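# Bend a rod into an arch between two sockets

## Task

Shape the rod into a standing arch that rises upward, with one of its ends seated in each of the board's two sockets, and have it remain that way once the robot lets go.

## Robot and tools

Robot: two arms, left_arm and right_arm, each ending in a two-finger gripper. Their bases sit at left_arm (+0.004, +0.262, 0) m, quat_wxyz (+1.000, 0, 0, +0.020) and right_arm (-0.024, -0.249, 0) m, quat_wxyz (+1.000, 0, 0, -0.003). A camera stand is fixed behind them. Cameras: cam_high, cam_low (fixed, 504x504) and cam_left_wrist, cam_right_wrist (on the arms, 504x504), returned in that order.

Frames. Scene frame: origin at table-top height, midway between the nominal bases, +z up, +x out over the table, left_arm toward +y (arm names do not match image sides). Fixed cameras and the table use the scene frame. Each arm's reported hand position, orientation, velocities and targets are in that arm's own base frame, and its offsets run along its own base axes, rotating about its Hand target's position. Reported poses may be a few centimetres off, more at long reach. A gripper's fingers point along its +z and open and close along its y. end_effector_position is between the pads, about 1 cm behind the tips.

Motion numbers. Every movement command is a row of 14 numbers, each in [-1, 1], always covering both arms: dx, dy, dz, rx, ry, rz, opening for left_arm, then the same seven for right_arm. The first six of each arm are an offset (not a pose) from that arm's Hand target as it stood when the action or move began; 1.0 equals 0.6 m for dx, dy, dz and 180 degrees for rx, ry, rz, which together form one rotation vector. An xyz offset longer than 1.0 may be shortened along its direction. Opening is absolute: +1 fully open (0.094 m), -1 closed. Sending 0 for all six pose numbers re-requests the Hand target; sending a gripper its current opening leaves it unchanged, whereas 0 means half open.

execute_actions(actions, cameras): actions is a list of actions; each action is up to 15 rows, one per 1/30 s step, and a short one repeats its final row to fill 15. Every row in an action is measured from the action's start pose, not from the row before; a new action starts again from the current Hand target, so repeating an offset adds it again. An empty list returns state plus images. cameras: list of names, ["all"], or []; an unknown name voids the call.

move(target, speed, blend, opening_speed, grip_force, blocking, cameras): straight-line paths toward target, one 14-number row or a list of up to 15 rows, all offsets from the same starting Hand targets. speed in m/s, 0.002 to 2.9, default 0.25 (turning up to twice that in rad/s), one value or one per target. blend in m rounds corners of a list (0 stops at each). opening_speed: rate on the -1..+1 scale per second, 0.2 or more. grip_force: newtons per pad, 10 to 50, one value or one per arm; it persists, and lower values close slowly. blocking=false returns after about 0.5 s while the move continues. Moves are capped at 10 s and do not avoid obstacles or the other arm. Grippers lag and can overshoot speed, especially near full stretch. Avoid paths passing near an arm's own base.

wait(seconds 0 to 10), stop() to brake a running move, zoom_image(camera, region [x0, y0, x1, y1] pixels, at most 504 by 504, from the latest images), finished_scene(scene: the current scene's number) ends the scene irrevocably.

Results: each arm's end_effector_position (m) and end_effector_quat_wxyz in its base frame, Hand target (last commanded pose after clipping; next offsets count from it), Joint positions (last entry is the measured opening in m), joint torques (whole drive output, with offsets and noise; entries 1 to 3 wrap at ±28 N m), Joint velocities ('within noise' when still), grip_measured (opening on the command scale, reading up to about 2.5 mm wide when empty, narrower under a squeeze), grip_effort_nm (gripper motor effort, negative closing), Tool commands. A move adds a 'move:' line: done, off_target, moving, held or fault, plus limits such as paced (pose clipped) or held (steps withheld). done means within 10 mm and 2 degrees; it says nothing about contact.

Behaviour: orientation commands are clipped to within 40 degrees of the measured one each step. Friction and weight can leave a gripper short, low or tilted, and tiny moves may misfire, so check position and tilt after each move and correct. If a gripper rests short, resend the gap as an offset. A blocked arm keeps pushing until commanded back past its gripper. Grip squeeze jumps to the force limit near 20 N; close slowly on fragile items and open well above grip_measured to release.

Avoid: dropping or knocking anything off the table, releasing a moving part, fast hits on fixed or heavy things, hard pushes, arm-to-arm contact (including one gripper closing on the other's fingers), strain on a wrist camera cable, and stretched or straining poses that heat motors (MOTOR HOT at 75 °C; a fault at 90 °C folds that arm away for good). Loose objects may be nudged occasionally.

Each tool is called as name([rows], argument=value, ...), one row to a line, values as JSON.

## Session

execute_actions(actions=[])

Scene clock: 0.00 s.
left_arm: end_effector_position=(+0.3869, +0.0404, +0.1009) grip_measured=+1.000 grip_effort_nm=n/a end_effector_quat_wxyz=(+0.601, -0.116, +0.787, +0.082) | right_arm: end_effector_position=(+0.4007, -0.0234, +0.1240) grip_measured=+1.000 grip_effort_nm=n/a end_effector_quat_wxyz=(+0.613, +0.074, +0.782, -0.085)
Joint positions: left_arm=[-0.027 1.552 0.328 0.944 -0.297 -0.094 0.094] | right_arm=[0.066 1.509 0.392 0.869 0.29 0.029 0.094]
Joint velocities: within noise
Joint torques (N m): no reading
Heat: left arm: 39 °C; right arm: 35 °C.
Hand target: left_arm +0.3906, +0.0407, +0.1117; +0.614, -0.118, +0.776, +0.080 | right_arm +0.4017, -0.0232, +0.1262; +0.614, +0.074, +0.781, -0.085
Tool commands: left_gripper/opening=+1.0 right_gripper/opening=+1.0

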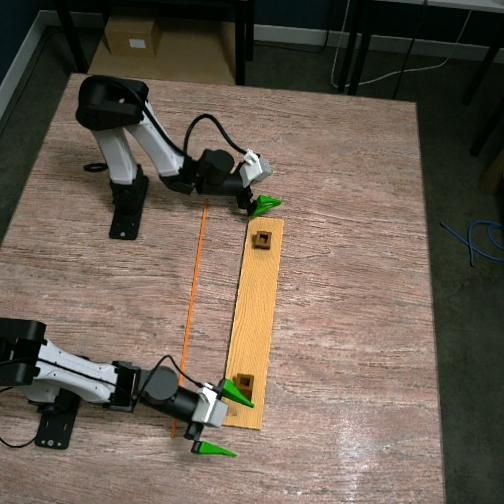

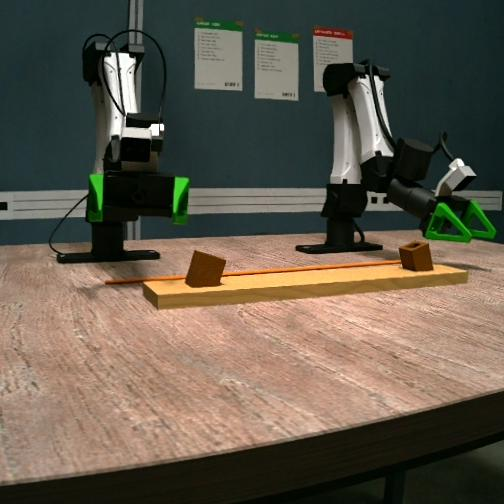

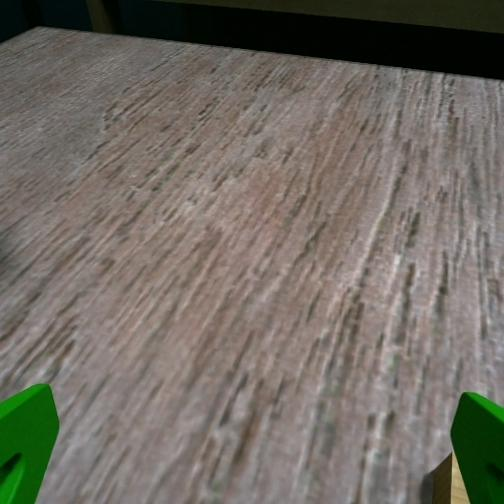

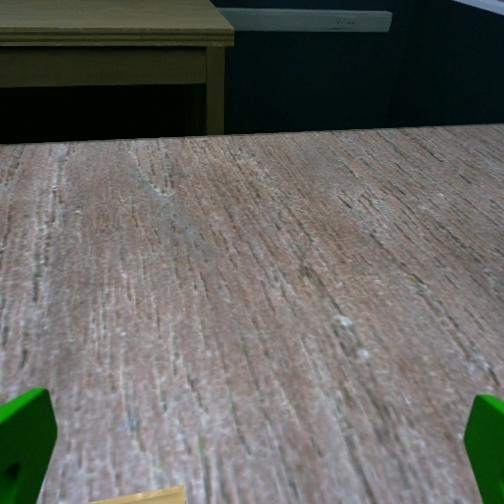

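zoom_image(camera="cam_low", region=[90, 210, 290, 330])

zoom_image(camera="cam_low", region=[330, 200, 490, 300])

zoom_image(camera="cam_high", region=[150, 330, 290, 450])

zoom_image(camera="cam_high", region=[170, 180, 310, 300])

Scaled by 2.520 from the camera's 504x504 image, which has a finer 720x720 frame.

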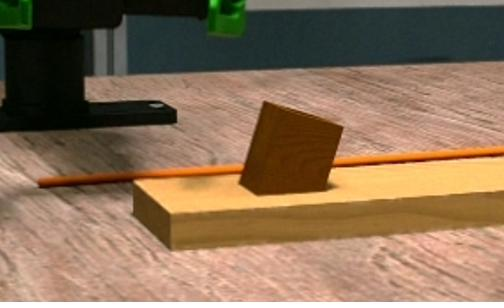

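Scaled by 3.150 from the camera's 504x504 image, which has a finer 720x720 frame.

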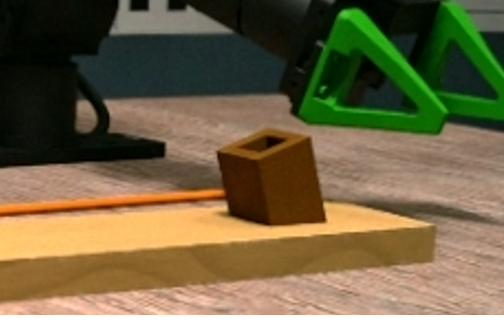

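Scaled by 3.600 from the camera's 504x504 image, which has a finer 720x720 frame.

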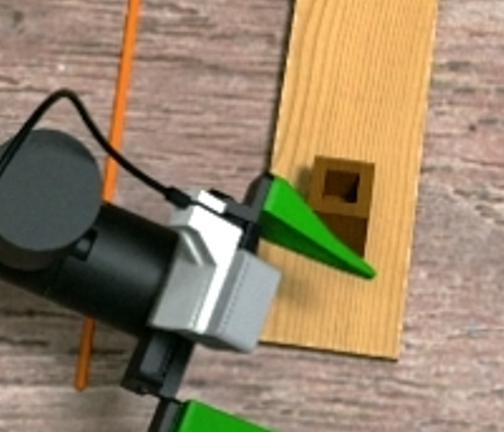

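Scaled by 3.600 from the camera's 504x504 image, which has a finer 720x720 frame.

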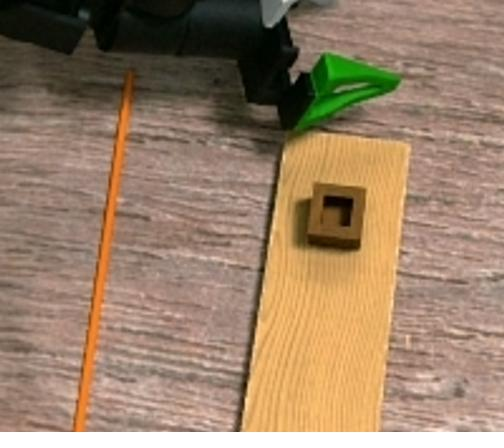

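move(target=[-0.268,-0.151,0.147,0.295,0.384,-0.494,1,-0.17,0.072,0.123,-0.288,0.380,0.465,1], cameras=["all"])

Scene clock: 28.37 s.
left_arm: end_effector_position=(+0.2395, -0.0518, +0.1930) grip_measured=+1.000 grip_effort_nm=0.02 end_effector_quat_wxyz=(+0.036, +0.698, +0.715, +0.018) | right_arm: end_effector_position=(+0.2971, +0.0194, +0.1979) grip_measured=+1.000 grip_effort_nm=-0.01 end_effector_quat_wxyz=(-0.017, +0.700, -0.714, +0.009)
Joint positions: left_arm=[-0.207 1.426 1.448 -1.514 0.008 1.339 0.094] | right_arm=[0.06 1.669 1.708 -1.572 -0.009 -1.49 0.094]
Joint torques (N m): left_arm=[-0.17 -4.63 7.34 -0.08 0.17 0.12] | right_arm=[0.72 -6.28 9.31 0.33 0.11 -0.12]
Heat: left arm: 41 °C; right arm: 40 °C.
Hand target: left_arm +0.2299, -0.0499, +0.1999; +0.000, +0.707, +0.707, +0.001 | right_arm +0.2997, +0.0199, +0.2000; -0.001, +0.707, -0.708, +0.001
Off the commanded pose: left_arm 0.012 m, 5 deg | right_arm 0.003 m, 2 deg.
joint sent to its limit (left arm) — joint 4 (wrist pitch), lower limit. The joint targets are off in orientation, not in position.
joint sent to its limit (right arm) — joint 4 (wrist pitch), lower limit. The joint targets still meet the commanded pose.
move: off_target (left_arm)

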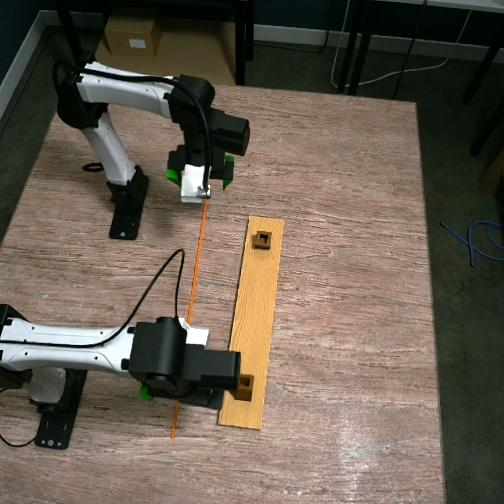

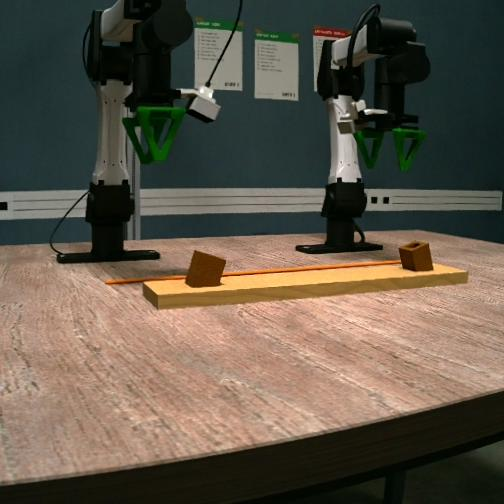

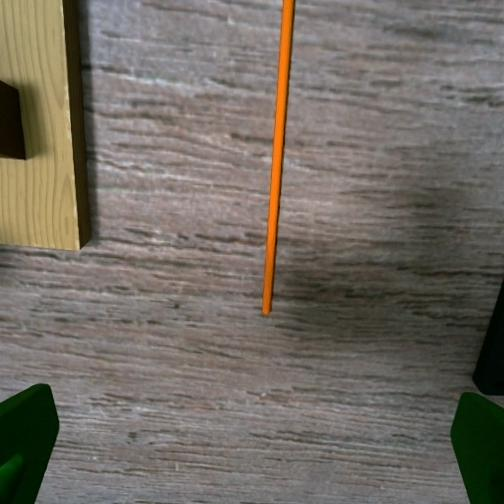

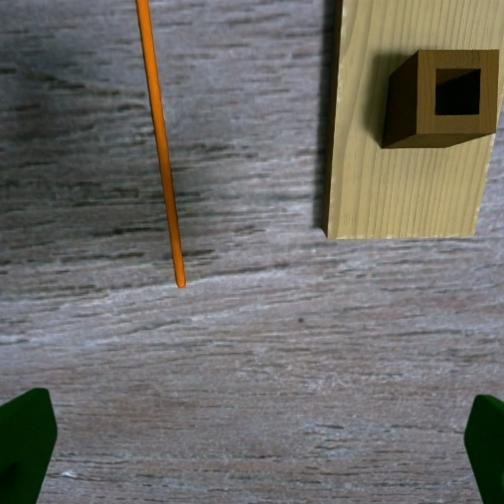

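move(target=[0,-0.083,-0.167,0.167,0,0,1,-0.1,0.083,-0.167,-0.167,0,0,1], cameras=["all"])

Scene clock: 36.63 s.
left_arm: end_effector_position=(+0.2297, -0.1010, +0.0971) grip_measured=+1.000 grip_effort_nm=0.02 end_effector_quat_wxyz=(-0.180, +0.685, +0.683, +0.177) | right_arm: end_effector_position=(+0.2397, +0.0701, +0.1060) grip_measured=+1.000 grip_effort_nm=-0.01 end_effector_quat_wxyz=(+0.175, +0.685, -0.684, +0.181)
Joint positions: left_arm=[-0.679 1.778 1.325 -1.459 -0.387 0.827 0.094] | right_arm=[0.576 1.713 1.289 -1.436 0.425 -0.934 0.094]
Joint torques (N m): left_arm=[0.08 -6.01 5.7 -0.46 -0.09 -0.17] | right_arm=[0.51 -6.38 5.24 -0.06 0.38 0.13]
Heat: left arm: 41 °C; right arm: 41 °C.
Hand target: left_arm +0.2299, -0.0997, +0.0997; -0.184, +0.683, +0.683, +0.184 | right_arm +0.2397, +0.0697, +0.0997; +0.183, +0.683, -0.683, +0.184
Off the commanded pose: left_arm 0.003 m, 1 deg | right_arm 0.006 m, 1 deg.
move: done

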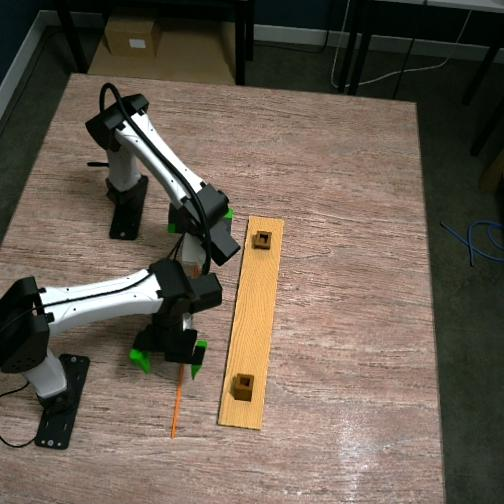

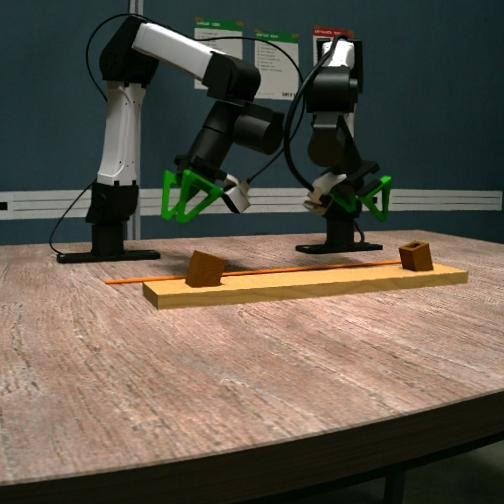

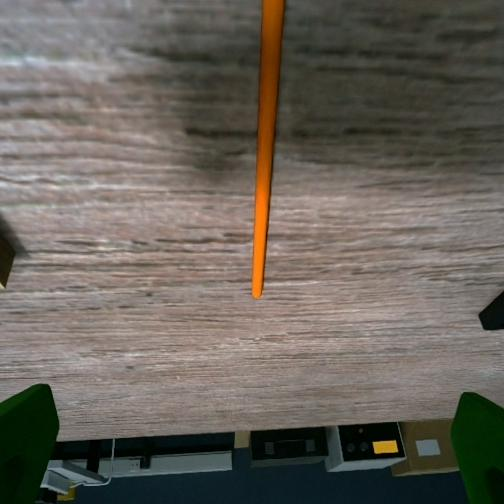

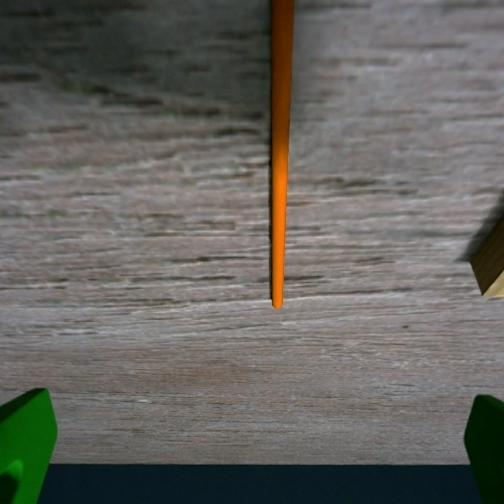

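move(target=[0,0,-0.09,0,0,0,1,0.01,0,-0.09,0,0,0,1], cameras=["all"])

Scene clock: 40.67 s.
left_arm: end_effector_position=(+0.2302, -0.1012, +0.0457) grip_measured=+1.000 grip_effort_nm=0.02 end_effector_quat_wxyz=(-0.180, +0.685, +0.684, +0.177) | right_arm: end_effector_position=(+0.2460, +0.0732, +0.0528) grip_measured=+1.000 grip_effort_nm=-0.01 end_effector_quat_wxyz=(+0.174, +0.684, -0.684, +0.183)
Joint positions: left_arm=[-0.679 1.839 1.188 -1.26 -0.388 0.826 0.094] | right_arm=[0.576 1.792 1.164 -1.227 0.43 -0.933 0.094]
Joint torques (N m): left_arm=[0.09 -6.13 4.62 -0.35 -0.09 -0.15] | right_arm=[-0.4 -6.78 4.82 -0.01 0.32 0.04]
Heat: left arm: 41 °C; right arm: 40 °C.
Hand target: left_arm +0.2299, -0.0997, +0.0457; -0.184, +0.683, +0.683, +0.184 | right_arm +0.2457, +0.0697, +0.0457; +0.183, +0.682, -0.683, +0.184
Off the commanded pose: left_arm 0.002 m, 1 deg | right_arm 0.008 m, 1 deg.
move: done

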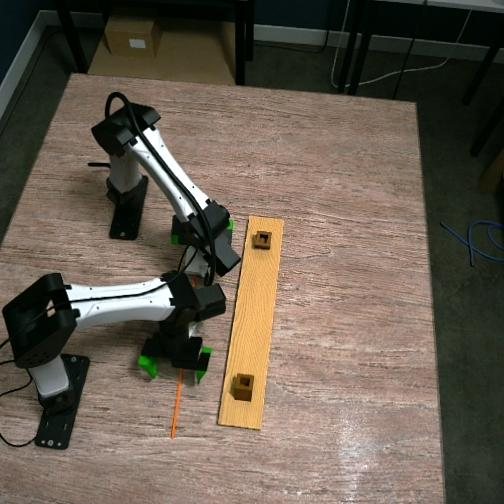

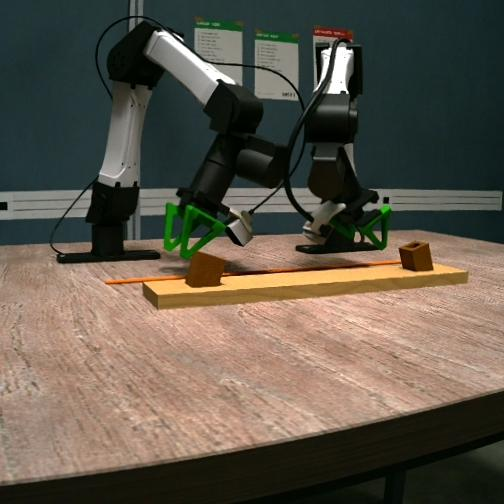

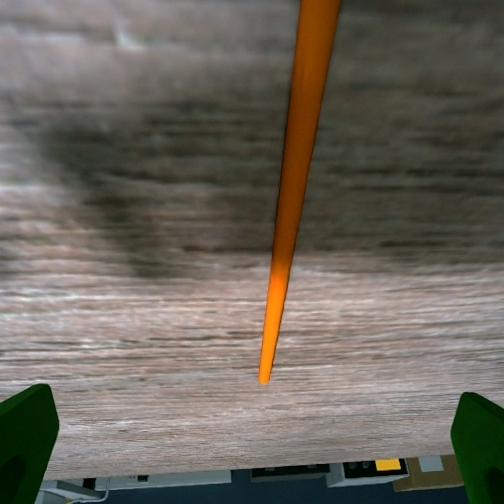

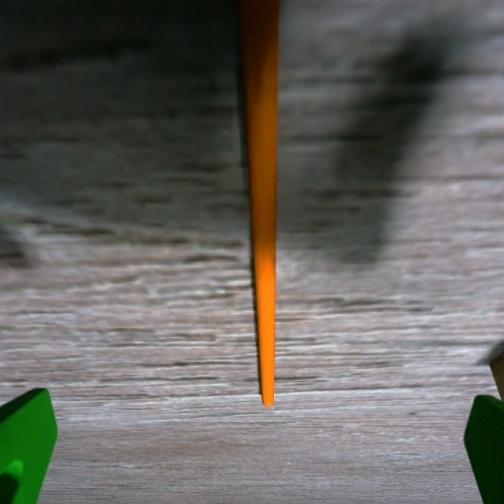

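move(target=[0.007,0.05,0,0,0,0,1,0,-0.1,0.0,0,0,0,1], cameras=["all"])

Scene clock: 44.53 s.
left_arm: end_effector_position=(+0.2320, -0.0722, +0.0373) grip_measured=+1.000 grip_effort_nm=0.02 end_effector_quat_wxyz=(-0.194, +0.680, +0.685, +0.177) | right_arm: end_effector_position=(+0.2453, +0.0123, +0.0427) grip_measured=+1.000 grip_effort_nm=-0.01 end_effector_quat_wxyz=(+0.192, +0.682, -0.683, +0.178)
Joint positions: left_arm=[-0.596 1.817 1.115 -1.208 -0.418 0.894 0.094] | right_arm=[0.383 1.716 1.026 -1.115 0.479 -1.128 0.094]
Joint torques (N m): left_arm=[0.83 -9.13 4.3 -0.38 -0.11 0.14] | right_arm=[-0.34 -10.63 4.48 0.09 0.36 -0.08]
Heat: left arm: 41 °C; right arm: 40 °C.
Hand target: left_arm +0.2340, -0.0698, +0.0457; -0.184, +0.683, +0.683, +0.184 | right_arm +0.2457, +0.0098, +0.0457; +0.183, +0.683, -0.683, +0.184
Off the commanded pose: left_arm 0.009 m, 1 deg | right_arm 0.004 m, 1 deg.
move: done

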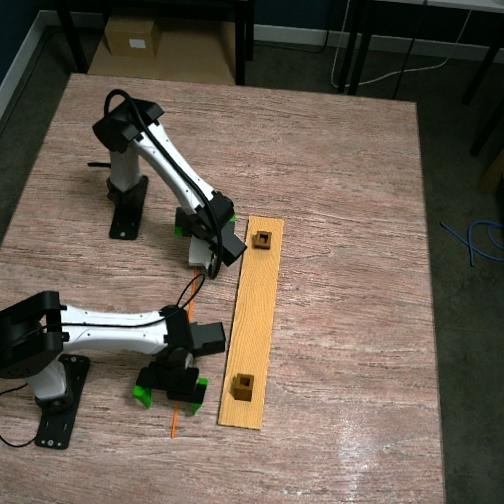

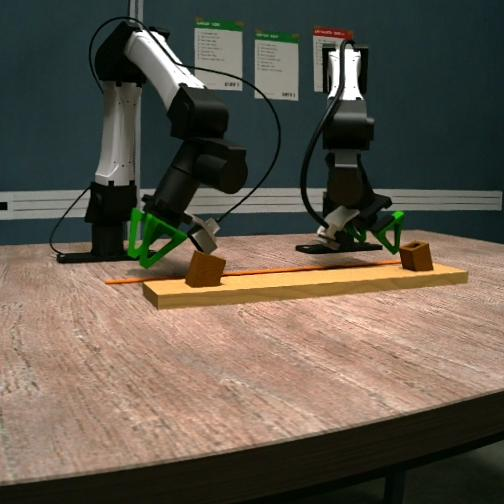

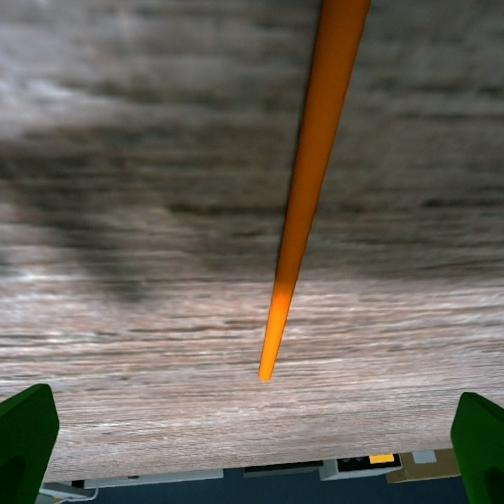

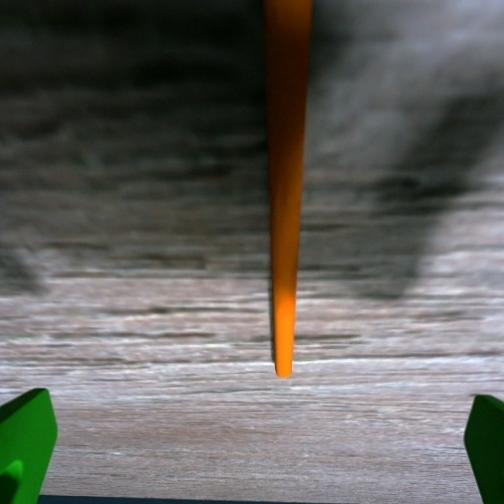

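move(target=[-0.015,0,-0.027,0,0,0,1,0.015,0,-0.035,0,0,0,1], cameras=["all"], speed=0.1)

Scene clock: 50.90 s.
left_arm: end_effector_position=(+0.2243, -0.0684, +0.0227) grip_measured=+1.000 grip_effort_nm=0.02 end_effector_quat_wxyz=(-0.195, +0.682, +0.682, +0.178) | right_arm: end_effector_position=(+0.2573, +0.0141, +0.0320) grip_measured=+1.000 grip_effort_nm=-0.01 end_effector_quat_wxyz=(+0.171, +0.680, -0.688, +0.186)
Joint positions: left_arm=[-0.602 1.817 1.048 -1.145 -0.418 0.895 0.094] | right_arm=[0.372 1.734 1.009 -1.028 0.48 -1.143 0.094]
Joint torques (N m): left_arm=[-0.25 -8.62 4.16 -0.36 -0.04 -0.07] | right_arm=[-0.43 -5.94 4.59 0.17 0.37 -0.07]
Heat: left arm: 41 °C; right arm: 40 °C.
Hand target: left_arm +0.2250, -0.0697, +0.0295; -0.184, +0.683, +0.683, +0.184 | right_arm +0.2547, +0.0098, +0.0247; +0.183, +0.683, -0.683, +0.184
Off the commanded pose: left_arm 0.007 m, 2 deg | right_arm 0.009 m, 2 deg.
move: done

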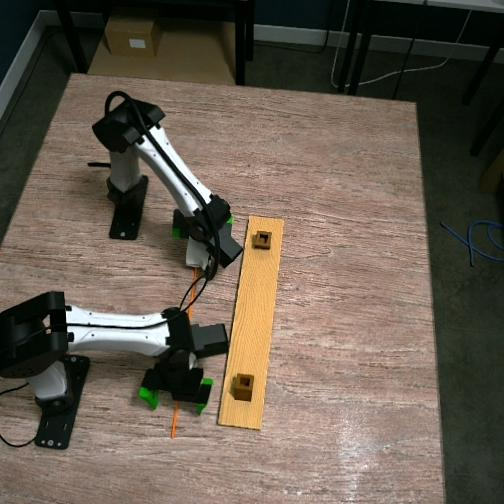

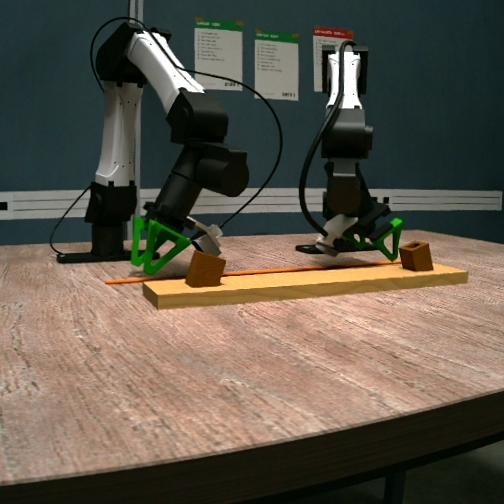

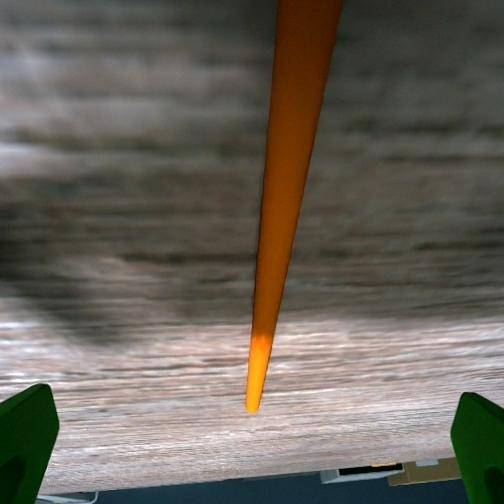

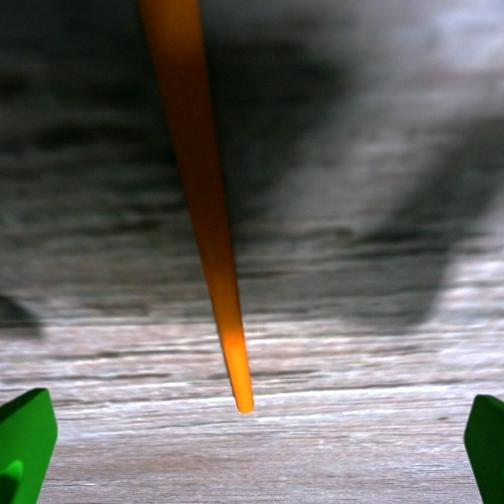

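move(target=[0,0,-0.012,0,0,0,1,0,0,-0.018,0,0,0,1], cameras=["cam_left_wrist","cam_right_wrist","cam_low"], speed=0.1)

Scene clock: 53.10 s.
left_arm: end_effector_position=(+0.2255, -0.0691, +0.0185) grip_measured=+1.000 grip_effort_nm=0.02 end_effector_quat_wxyz=(-0.188, +0.681, +0.684, +0.179) | right_arm: end_effector_position=(+0.2577, +0.0142, +0.0213) grip_measured=+1.000 grip_effort_nm=-0.01 end_effector_quat_wxyz=(+0.170, +0.680, -0.688, +0.187)
Joint positions: left_arm=[-0.602 1.817 1.034 -1.116 -0.418 0.895 0.094] | right_arm=[0.372 1.755 0.987 -0.983 0.481 -1.143 0.094]
Joint torques (N m): left_arm=[-0.34 -7.41 4.07 -0.34 -0.04 -0.08] | right_arm=[-0.43 -6 4.48 0.19 0.36 -0.08]
Heat: left arm: 41 °C; right arm: 39 °C.
Hand target: left_arm +0.2251, -0.0697, +0.0223; -0.184, +0.683, +0.683, +0.184 | right_arm +0.2547, +0.0098, +0.0139; +0.183, +0.683, -0.683, +0.184
Off the commanded pose: left_arm 0.004 m, 1 deg | right_arm 0.009 m, 2 deg.
move: done
Images, in order (width x height): cam_low 504x504, cam_left_wrist 504x504, cam_right_wrist 504x504.

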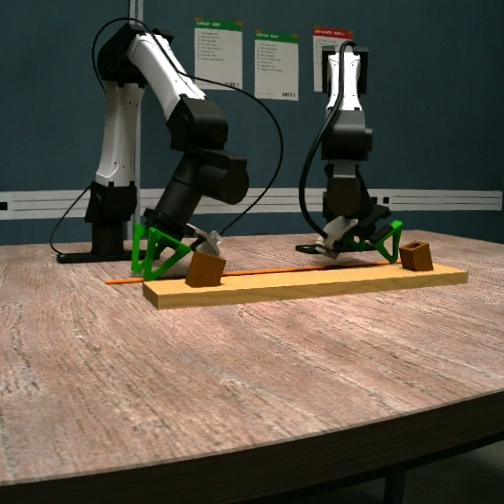

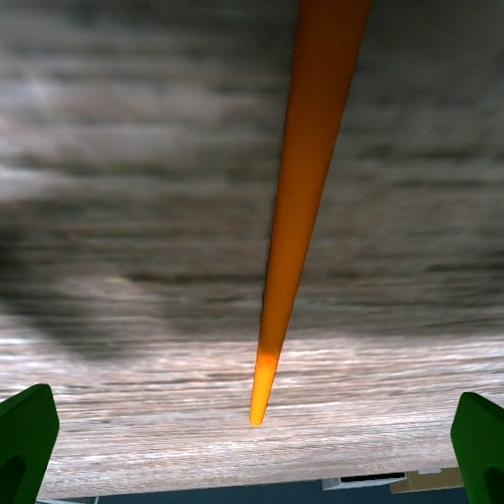

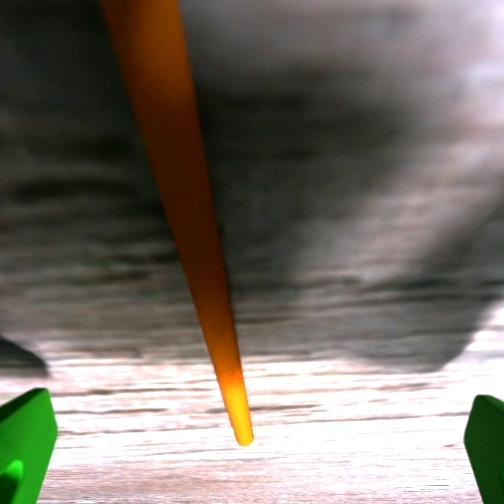

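move(target=[0.0,0,-0.012,0,0,-0.022,1,-0.006,0,-0.013,0,0,0.028,1], cameras=["cam_left_wrist","cam_right_wrist","cam_low"], speed=0.1)

Scene clock: 55.47 s.
left_arm: end_effector_position=(+0.2238, -0.0691, +0.0091) grip_measured=+1.000 grip_effort_nm=0.02 end_effector_quat_wxyz=(-0.185, +0.699, +0.666, +0.183) | right_arm: end_effector_position=(+0.2524, +0.0057, +0.0120) grip_measured=+1.000 grip_effort_nm=-0.01 end_effector_quat_wxyz=(+0.187, +0.705, -0.654, +0.199)
Joint positions: left_arm=[-0.614 1.817 0.991 -1.059 -0.429 0.935 0.094] | right_arm=[0.375 1.755 0.926 -0.926 0.524 -1.222 0.094]
Joint torques (N m): left_arm=[-0.28 -8.06 4 -0.32 -0.1 0.14] | right_arm=[0.47 -8.65 3.44 0.36 0.11 -0.08]
Heat: left arm: 41 °C; right arm: 39 °C.
Hand target: left_arm +0.2250, -0.0696, +0.0151; -0.177, +0.706, +0.659, +0.190 | right_arm +0.2511, +0.0097, +0.0061; +0.174, +0.712, -0.653, +0.192
Off the commanded pose: left_arm 0.006 m, 2 deg | right_arm 0.007 m, 2 deg.
move: done
Images, in order (width x height): cam_low 504x504, cam_left_wrist 504x504, cam_right_wrist 504x504.

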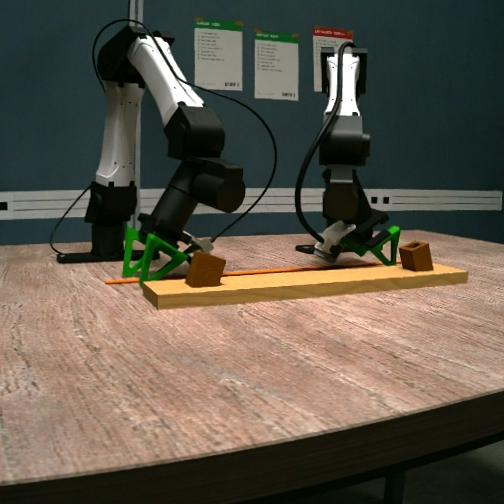

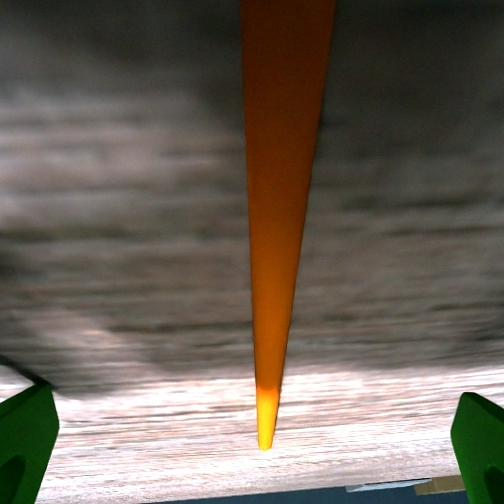

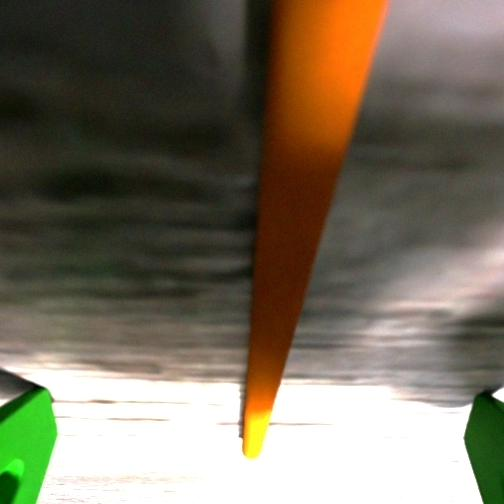

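move(target=[0,0,0.001,0,0,0,-1,0,0,0.001,0,0,-0.012,-1], cameras=["all"], opening_speed=0.8)

Scene clock: 59.03 s.
left_arm: end_effector_position=(+0.2241, -0.0683, +0.0096) grip_measured=-0.996 grip_effort_nm=-0.17 end_effector_quat_wxyz=(-0.186, +0.699, +0.665, +0.186) | right_arm: end_effector_position=(+0.2527, +0.0053, +0.0123) grip_measured=-0.903 grip_effort_nm=-1.04 end_effector_quat_wxyz=(+0.186, +0.701, -0.658, +0.201)
Joint positions: left_arm=[-0.614 1.817 0.991 -1.06 -0.435 0.936 0] | right_arm=[0.375 1.755 0.926 -0.925 0.527 -1.21 0.005]
Joint torques (N m): left_arm=[-0.24 -8.2 4.05 -0.31 -0.06 0.14] | right_arm=[0.16 -7.23 5.14 0.15 0.03 0.14]
Heat: left arm: 41 °C; right arm: 39 °C.
Hand target: left_arm +0.2251, -0.0697, +0.0157; -0.177, +0.706, +0.659, +0.190 | right_arm +0.2512, +0.0098, +0.0068; +0.178, +0.699, -0.666, +0.189
Off the commanded pose: left_arm 0.006 m, 2 deg | right_arm 0.007 m, 2 deg.
move: done

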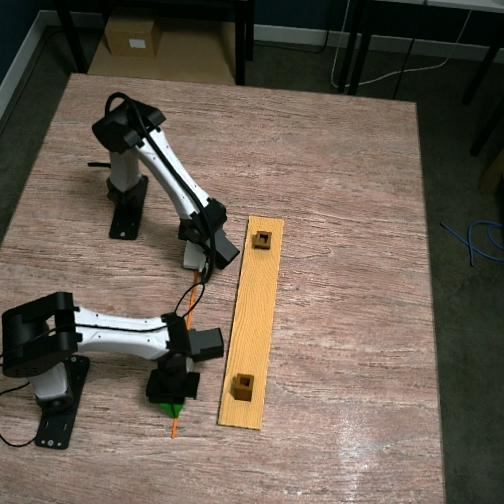

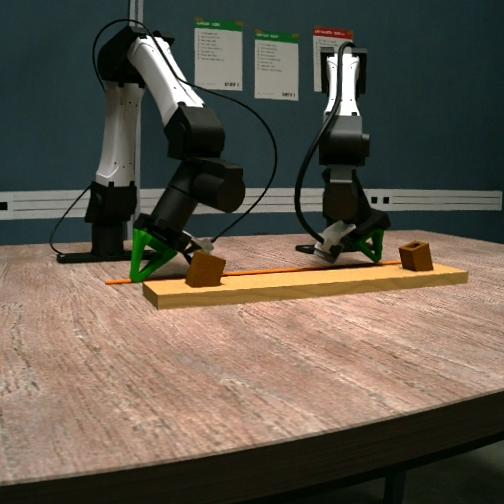

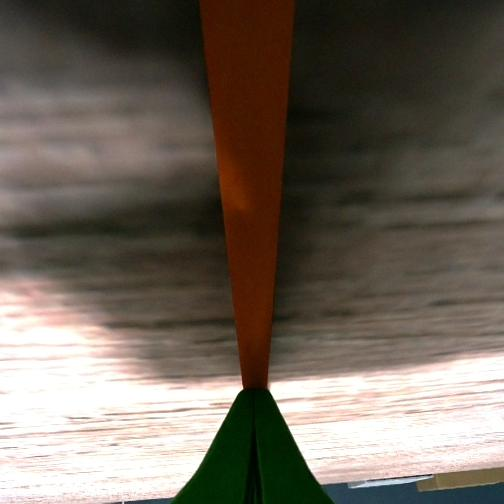

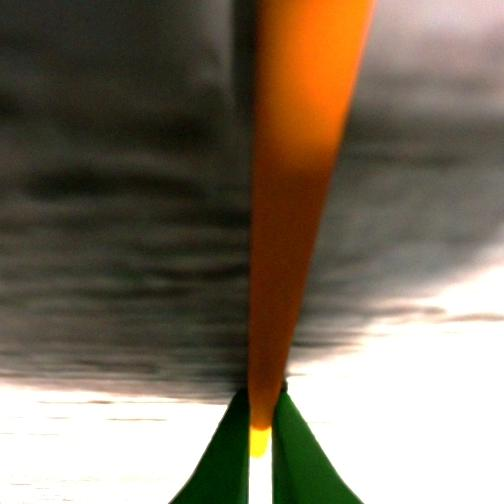

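move([
  [0,0,0,0,0,0,-0.3,0,0,0,0,0,0,-1],
  [0,0,-0.012,0,0,0,-0.3,0,0,0,0,0,0,-1],
  [0,0,-0.012,0,0,0,-1,0,0,0,0,0,0,-1],
], cameras=["cam_left_wrist"], speed=0.05, opening_speed=0.8)

Scene clock: 63.20 s.
left_arm: end_effector_position=(+0.2256, -0.0694, +0.0058) grip_measured=-0.929 grip_effort_nm=-0.97 end_effector_quat_wxyz=(-0.178, +0.699, +0.667, +0.187) | right_arm: end_effector_position=(+0.2527, +0.0053, +0.0123) grip_measured=-0.903 grip_effort_nm=-1.04 end_effector_quat_wxyz=(+0.186, +0.701, -0.658, +0.201)
Joint positions: left_arm=[-0.614 1.817 0.978 -1.031 -0.435 0.937 0.003] | right_arm=[0.375 1.755 0.926 -0.925 0.527 -1.21 0.005]
Joint torques (N m): left_arm=[-0.24 -6.9 3.97 -0.28 -0.06 0.14] | right_arm=[0.16 -7.23 5.15 0.15 0.03 0.14]
Heat: left arm: 41 °C; right arm: 39 °C.
Hand target: left_arm +0.2250, -0.0697, +0.0085; -0.177, +0.706, +0.659, +0.190 | right_arm +0.2512, +0.0098, +0.0068; +0.178, +0.700, -0.666, +0.189
Off the commanded pose: left_arm 0.003 m, 1 deg | right_arm 0.007 m, 2 deg.
move: done
Images, in order (width x height): cam_left_wrist 504x504.

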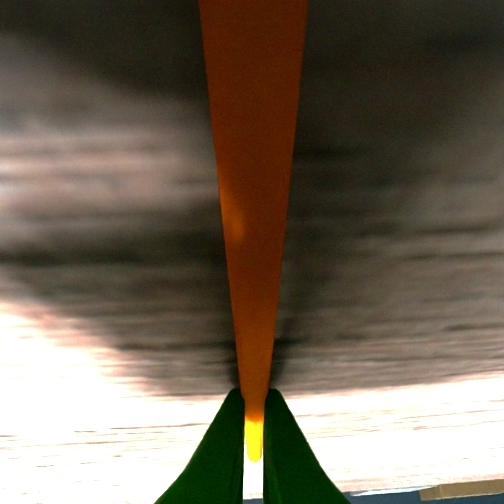

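move(target=[0,0,0.3,0,0,0,-1,0,0,0.3,0,0,0,-1], cameras=["all"], speed=0.15)

Scene clock: 72.40 s.
left_arm: end_effector_position=(+0.2319, -0.0730, +0.1802) grip_measured=-0.996 grip_effort_nm=-0.17 end_effector_quat_wxyz=(-0.066, +0.718, +0.661, +0.209) | right_arm: end_effector_position=(+0.2516, +0.0079, +0.1768) grip_measured=-0.903 grip_effort_nm=-1.04 end_effector_quat_wxyz=(+0.170, +0.703, -0.662, +0.199)
Joint positions: left_arm=[-0.615 1.465 1.366 -1.516 -0.441 1.028 0] | right_arm=[0.375 1.572 1.422 -1.574 0.508 -1.216 0.005]
Joint torques (N m): left_arm=[-0.49 -4.86 7.21 -0.27 -0.1 0.15] | right_arm=[0.12 -8.87 8.91 -0.1 0.21 -0.07]
Heat: left arm: 41 °C; right arm: 39 °C.
Hand target: left_arm +0.2250, -0.0697, +0.1885; -0.177, +0.706, +0.659, +0.190 | right_arm +0.2511, +0.0097, +0.1867; +0.178, +0.699, -0.666, +0.188
Off the commanded pose: left_arm 0.011 m, 13 deg | right_arm 0.010 m, 2 deg.
joint sent to its limit (left arm) — joint 4 (wrist pitch), lower limit. The joint targets are off in orientation, not in position.
joint sent to its limit (right arm) — joint 4 (wrist pitch), lower limit. The joint targets are off in orientation, not in position.
move: off_target (left_arm)

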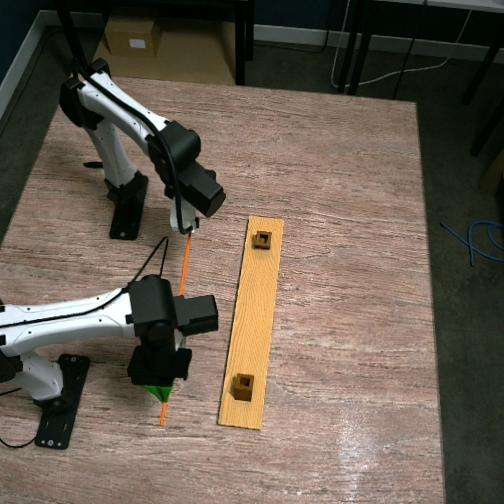

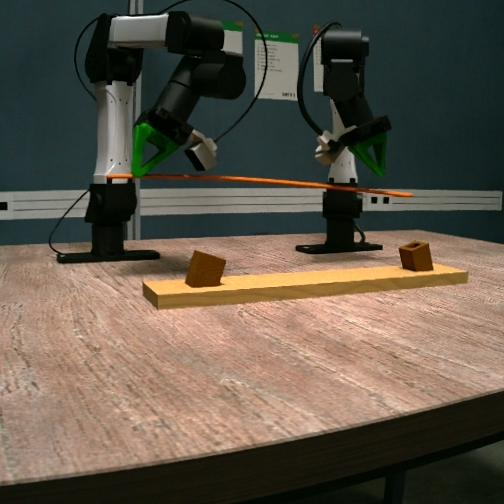

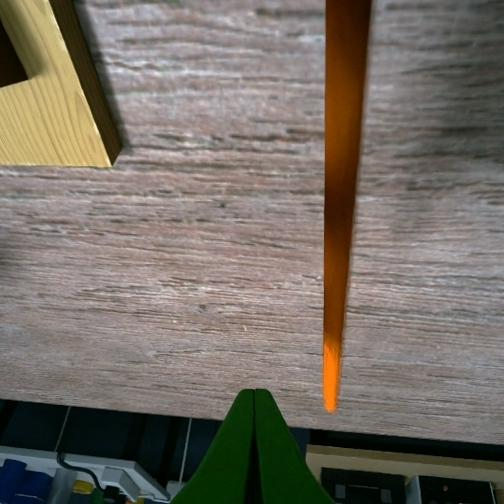

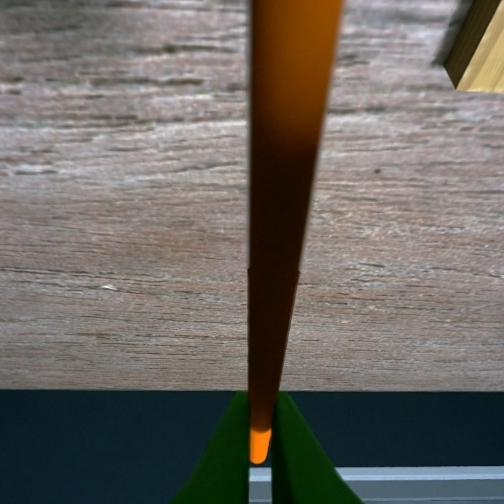

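move([
  [-0.038,0,-0.083,0,0,0,0,0,0,-0.083,0,0,0,-1],
], cameras=["all"], speed=0.1)

Scene clock: 75.90 s.
left_arm: end_effector_position=(+0.2123, -0.0739, +0.1378) grip_measured=-0.002 grip_effort_nm=0.12 end_effector_quat_wxyz=(-0.145, +0.708, +0.663, +0.197) | right_arm: end_effector_position=(+0.2516, +0.0081, +0.1469) grip_measured=-0.903 grip_effort_nm=-1.04 end_effector_quat_wxyz=(+0.171, +0.701, -0.663, +0.198)
Joint positions: left_arm=[-0.666 1.559 1.261 -1.517 -0.433 0.915 0.047] | right_arm=[0.375 1.572 1.303 -1.459 0.507 -1.211 0.005]
Joint torques (N m): left_arm=[-0.29 -4.08 5.05 -0.62 0.09 -0.17] | right_arm=[0.14 -4.6 5.22 0.23 0.2 0.17]
Heat: left arm: 41 °C; right arm: 39 °C.
Hand target: left_arm +0.2022, -0.0698, +0.1387; -0.177, +0.706, +0.659, +0.190 | right_arm +0.2511, +0.0097, +0.1369; +0.178, +0.700, -0.666, +0.188
Off the commanded pose: left_arm 0.011 m, 4 deg | right_arm 0.010 m, 1 deg.
joint sent to its limit (left arm) — joint 4 (wrist pitch), lower limit. The joint targets still meet the commanded pose.
move: off_target (left_arm)

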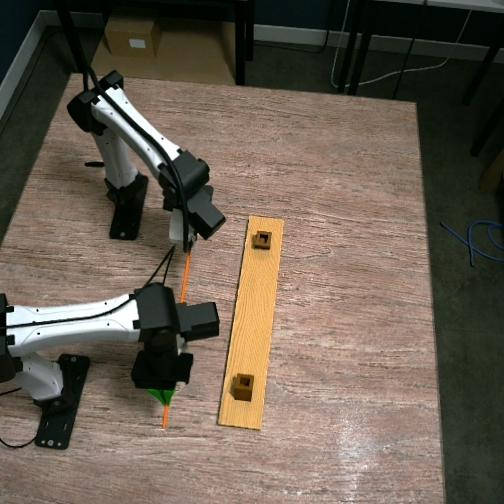

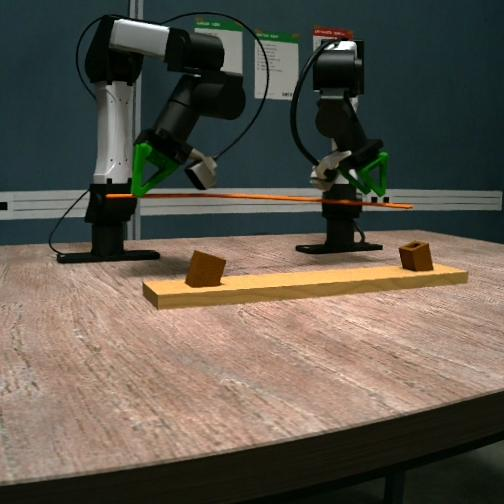

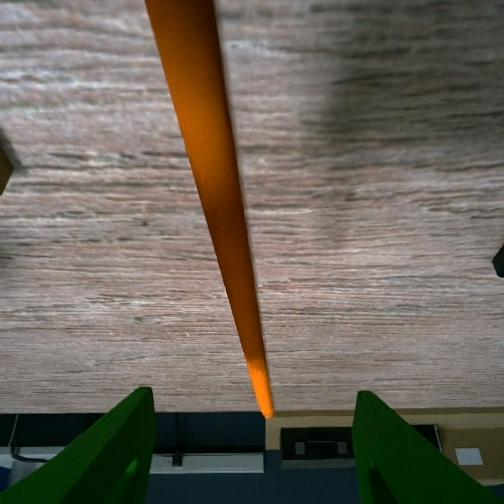

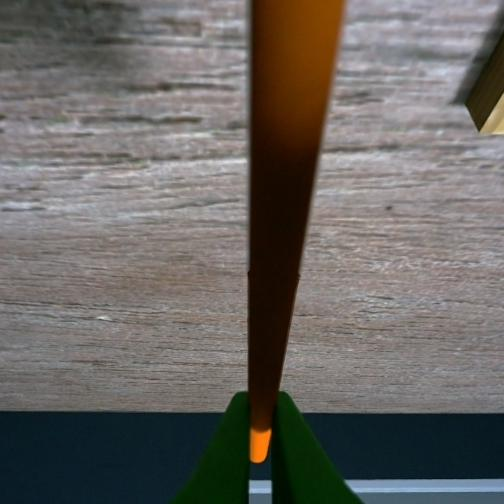

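move([
  [0.01,0,-0.055,0,0,0.03,0,0,0,0,0,0,0,-1],
], cameras=["cam_low","cam_left_wrist"], speed=0.1)

Scene clock: 80.53 s.
left_arm: end_effector_position=(+0.2100, -0.0713, +0.1073) grip_measured=-0.002 grip_effort_nm=0.12 end_effector_quat_wxyz=(-0.181, +0.680, +0.686, +0.186) | right_arm: end_effector_position=(+0.2518, +0.0081, +0.1469) grip_measured=-0.903 grip_effort_nm=-1.04 end_effector_quat_wxyz=(+0.171, +0.701, -0.663, +0.198)
Joint positions: left_arm=[-0.649 1.643 1.207 -1.467 -0.414 0.844 0.047] | right_arm=[0.375 1.572 1.303 -1.458 0.507 -1.211 0.005]
Joint torques (N m): left_arm=[1.07 -4.67 4.89 -0.34 0.11 -0.15] | right_arm=[0.14 -4.6 5.23 0.19 0.2 0.15]
Heat: left arm: 41 °C; right arm: 39 °C.
Hand target: left_arm +0.2083, -0.0697, +0.1057; -0.186, +0.674, +0.691, +0.181 | right_arm +0.2511, +0.0097, +0.1369; +0.178, +0.699, -0.666, +0.188
Off the commanded pose: left_arm 0.003 m, 1 deg | right_arm 0.010 m, 1 deg.
move: done
Images, in order (width x height): cam_low 504x504, cam_left_wrist 504x504.

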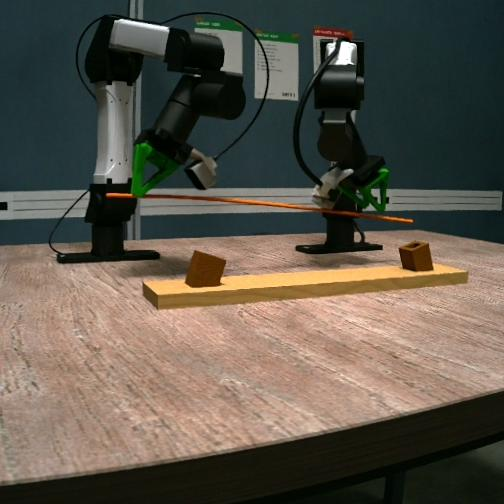

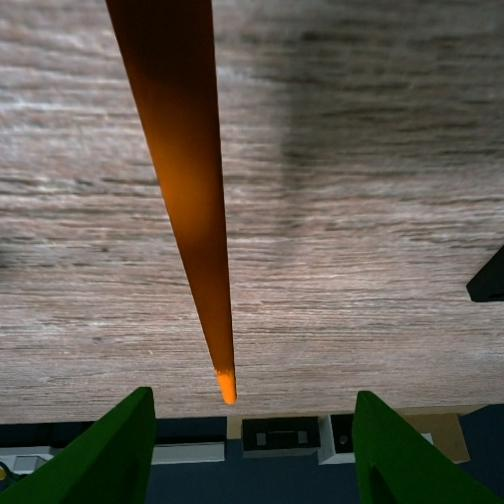

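move([
  [0.012,0,0.02,-0.14,0,0,0,0,0,0,0,0,0,-1],
], cameras=["cam_low","cam_left_wrist","cam_high"], speed=0.1)

Scene clock: 86.63 s.
left_arm: end_effector_position=(+0.2168, -0.0698, +0.1133) grip_measured=-0.002 grip_effort_nm=0.12 end_effector_quat_wxyz=(-0.046, +0.695, +0.717, +0.029) | right_arm: end_effector_position=(+0.2518, +0.0081, +0.1469) grip_measured=-0.903 grip_effort_nm=-1.04 end_effector_quat_wxyz=(+0.171, +0.701, -0.663, +0.198)
Joint positions: left_arm=[-0.379 1.462 1.159 -1.332 -0.088 1.159 0.047] | right_arm=[0.375 1.572 1.303 -1.458 0.507 -1.211 0.005]
Joint torques (N m): left_arm=[1.07 -6.16 5.26 0.17 0.31 0.15] | right_arm=[0.16 -4.62 5.23 0.19 0.2 0.15]
Heat: left arm: 41 °C; right arm: 38 °C.
Hand target: left_arm +0.2154, -0.0698, +0.1176; -0.035, +0.699, +0.714, +0.026 | right_arm +0.2511, +0.0097, +0.1369; +0.178, +0.699, -0.666, +0.188
Off the commanded pose: left_arm 0.005 m, 1 deg | right_arm 0.010 m, 1 deg.
move: done
Images, in order (width x height): cam_high 504x504, cam_low 504x504, cam_left_wrist 504x504.

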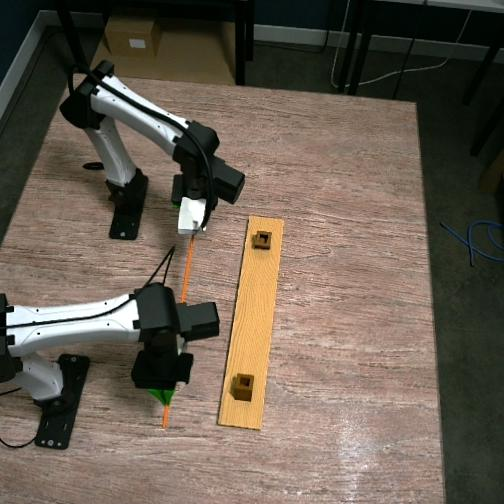

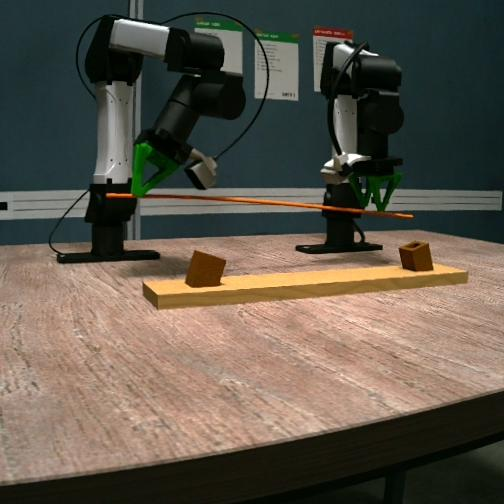

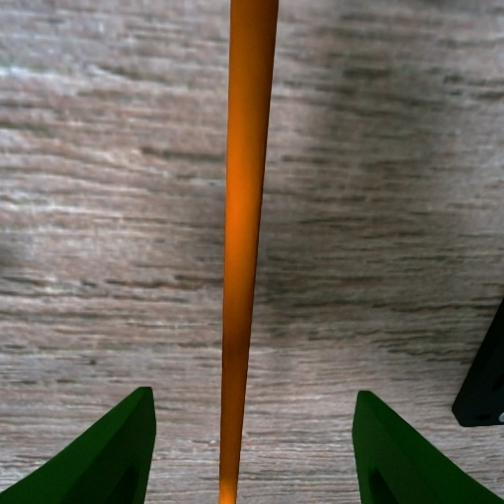

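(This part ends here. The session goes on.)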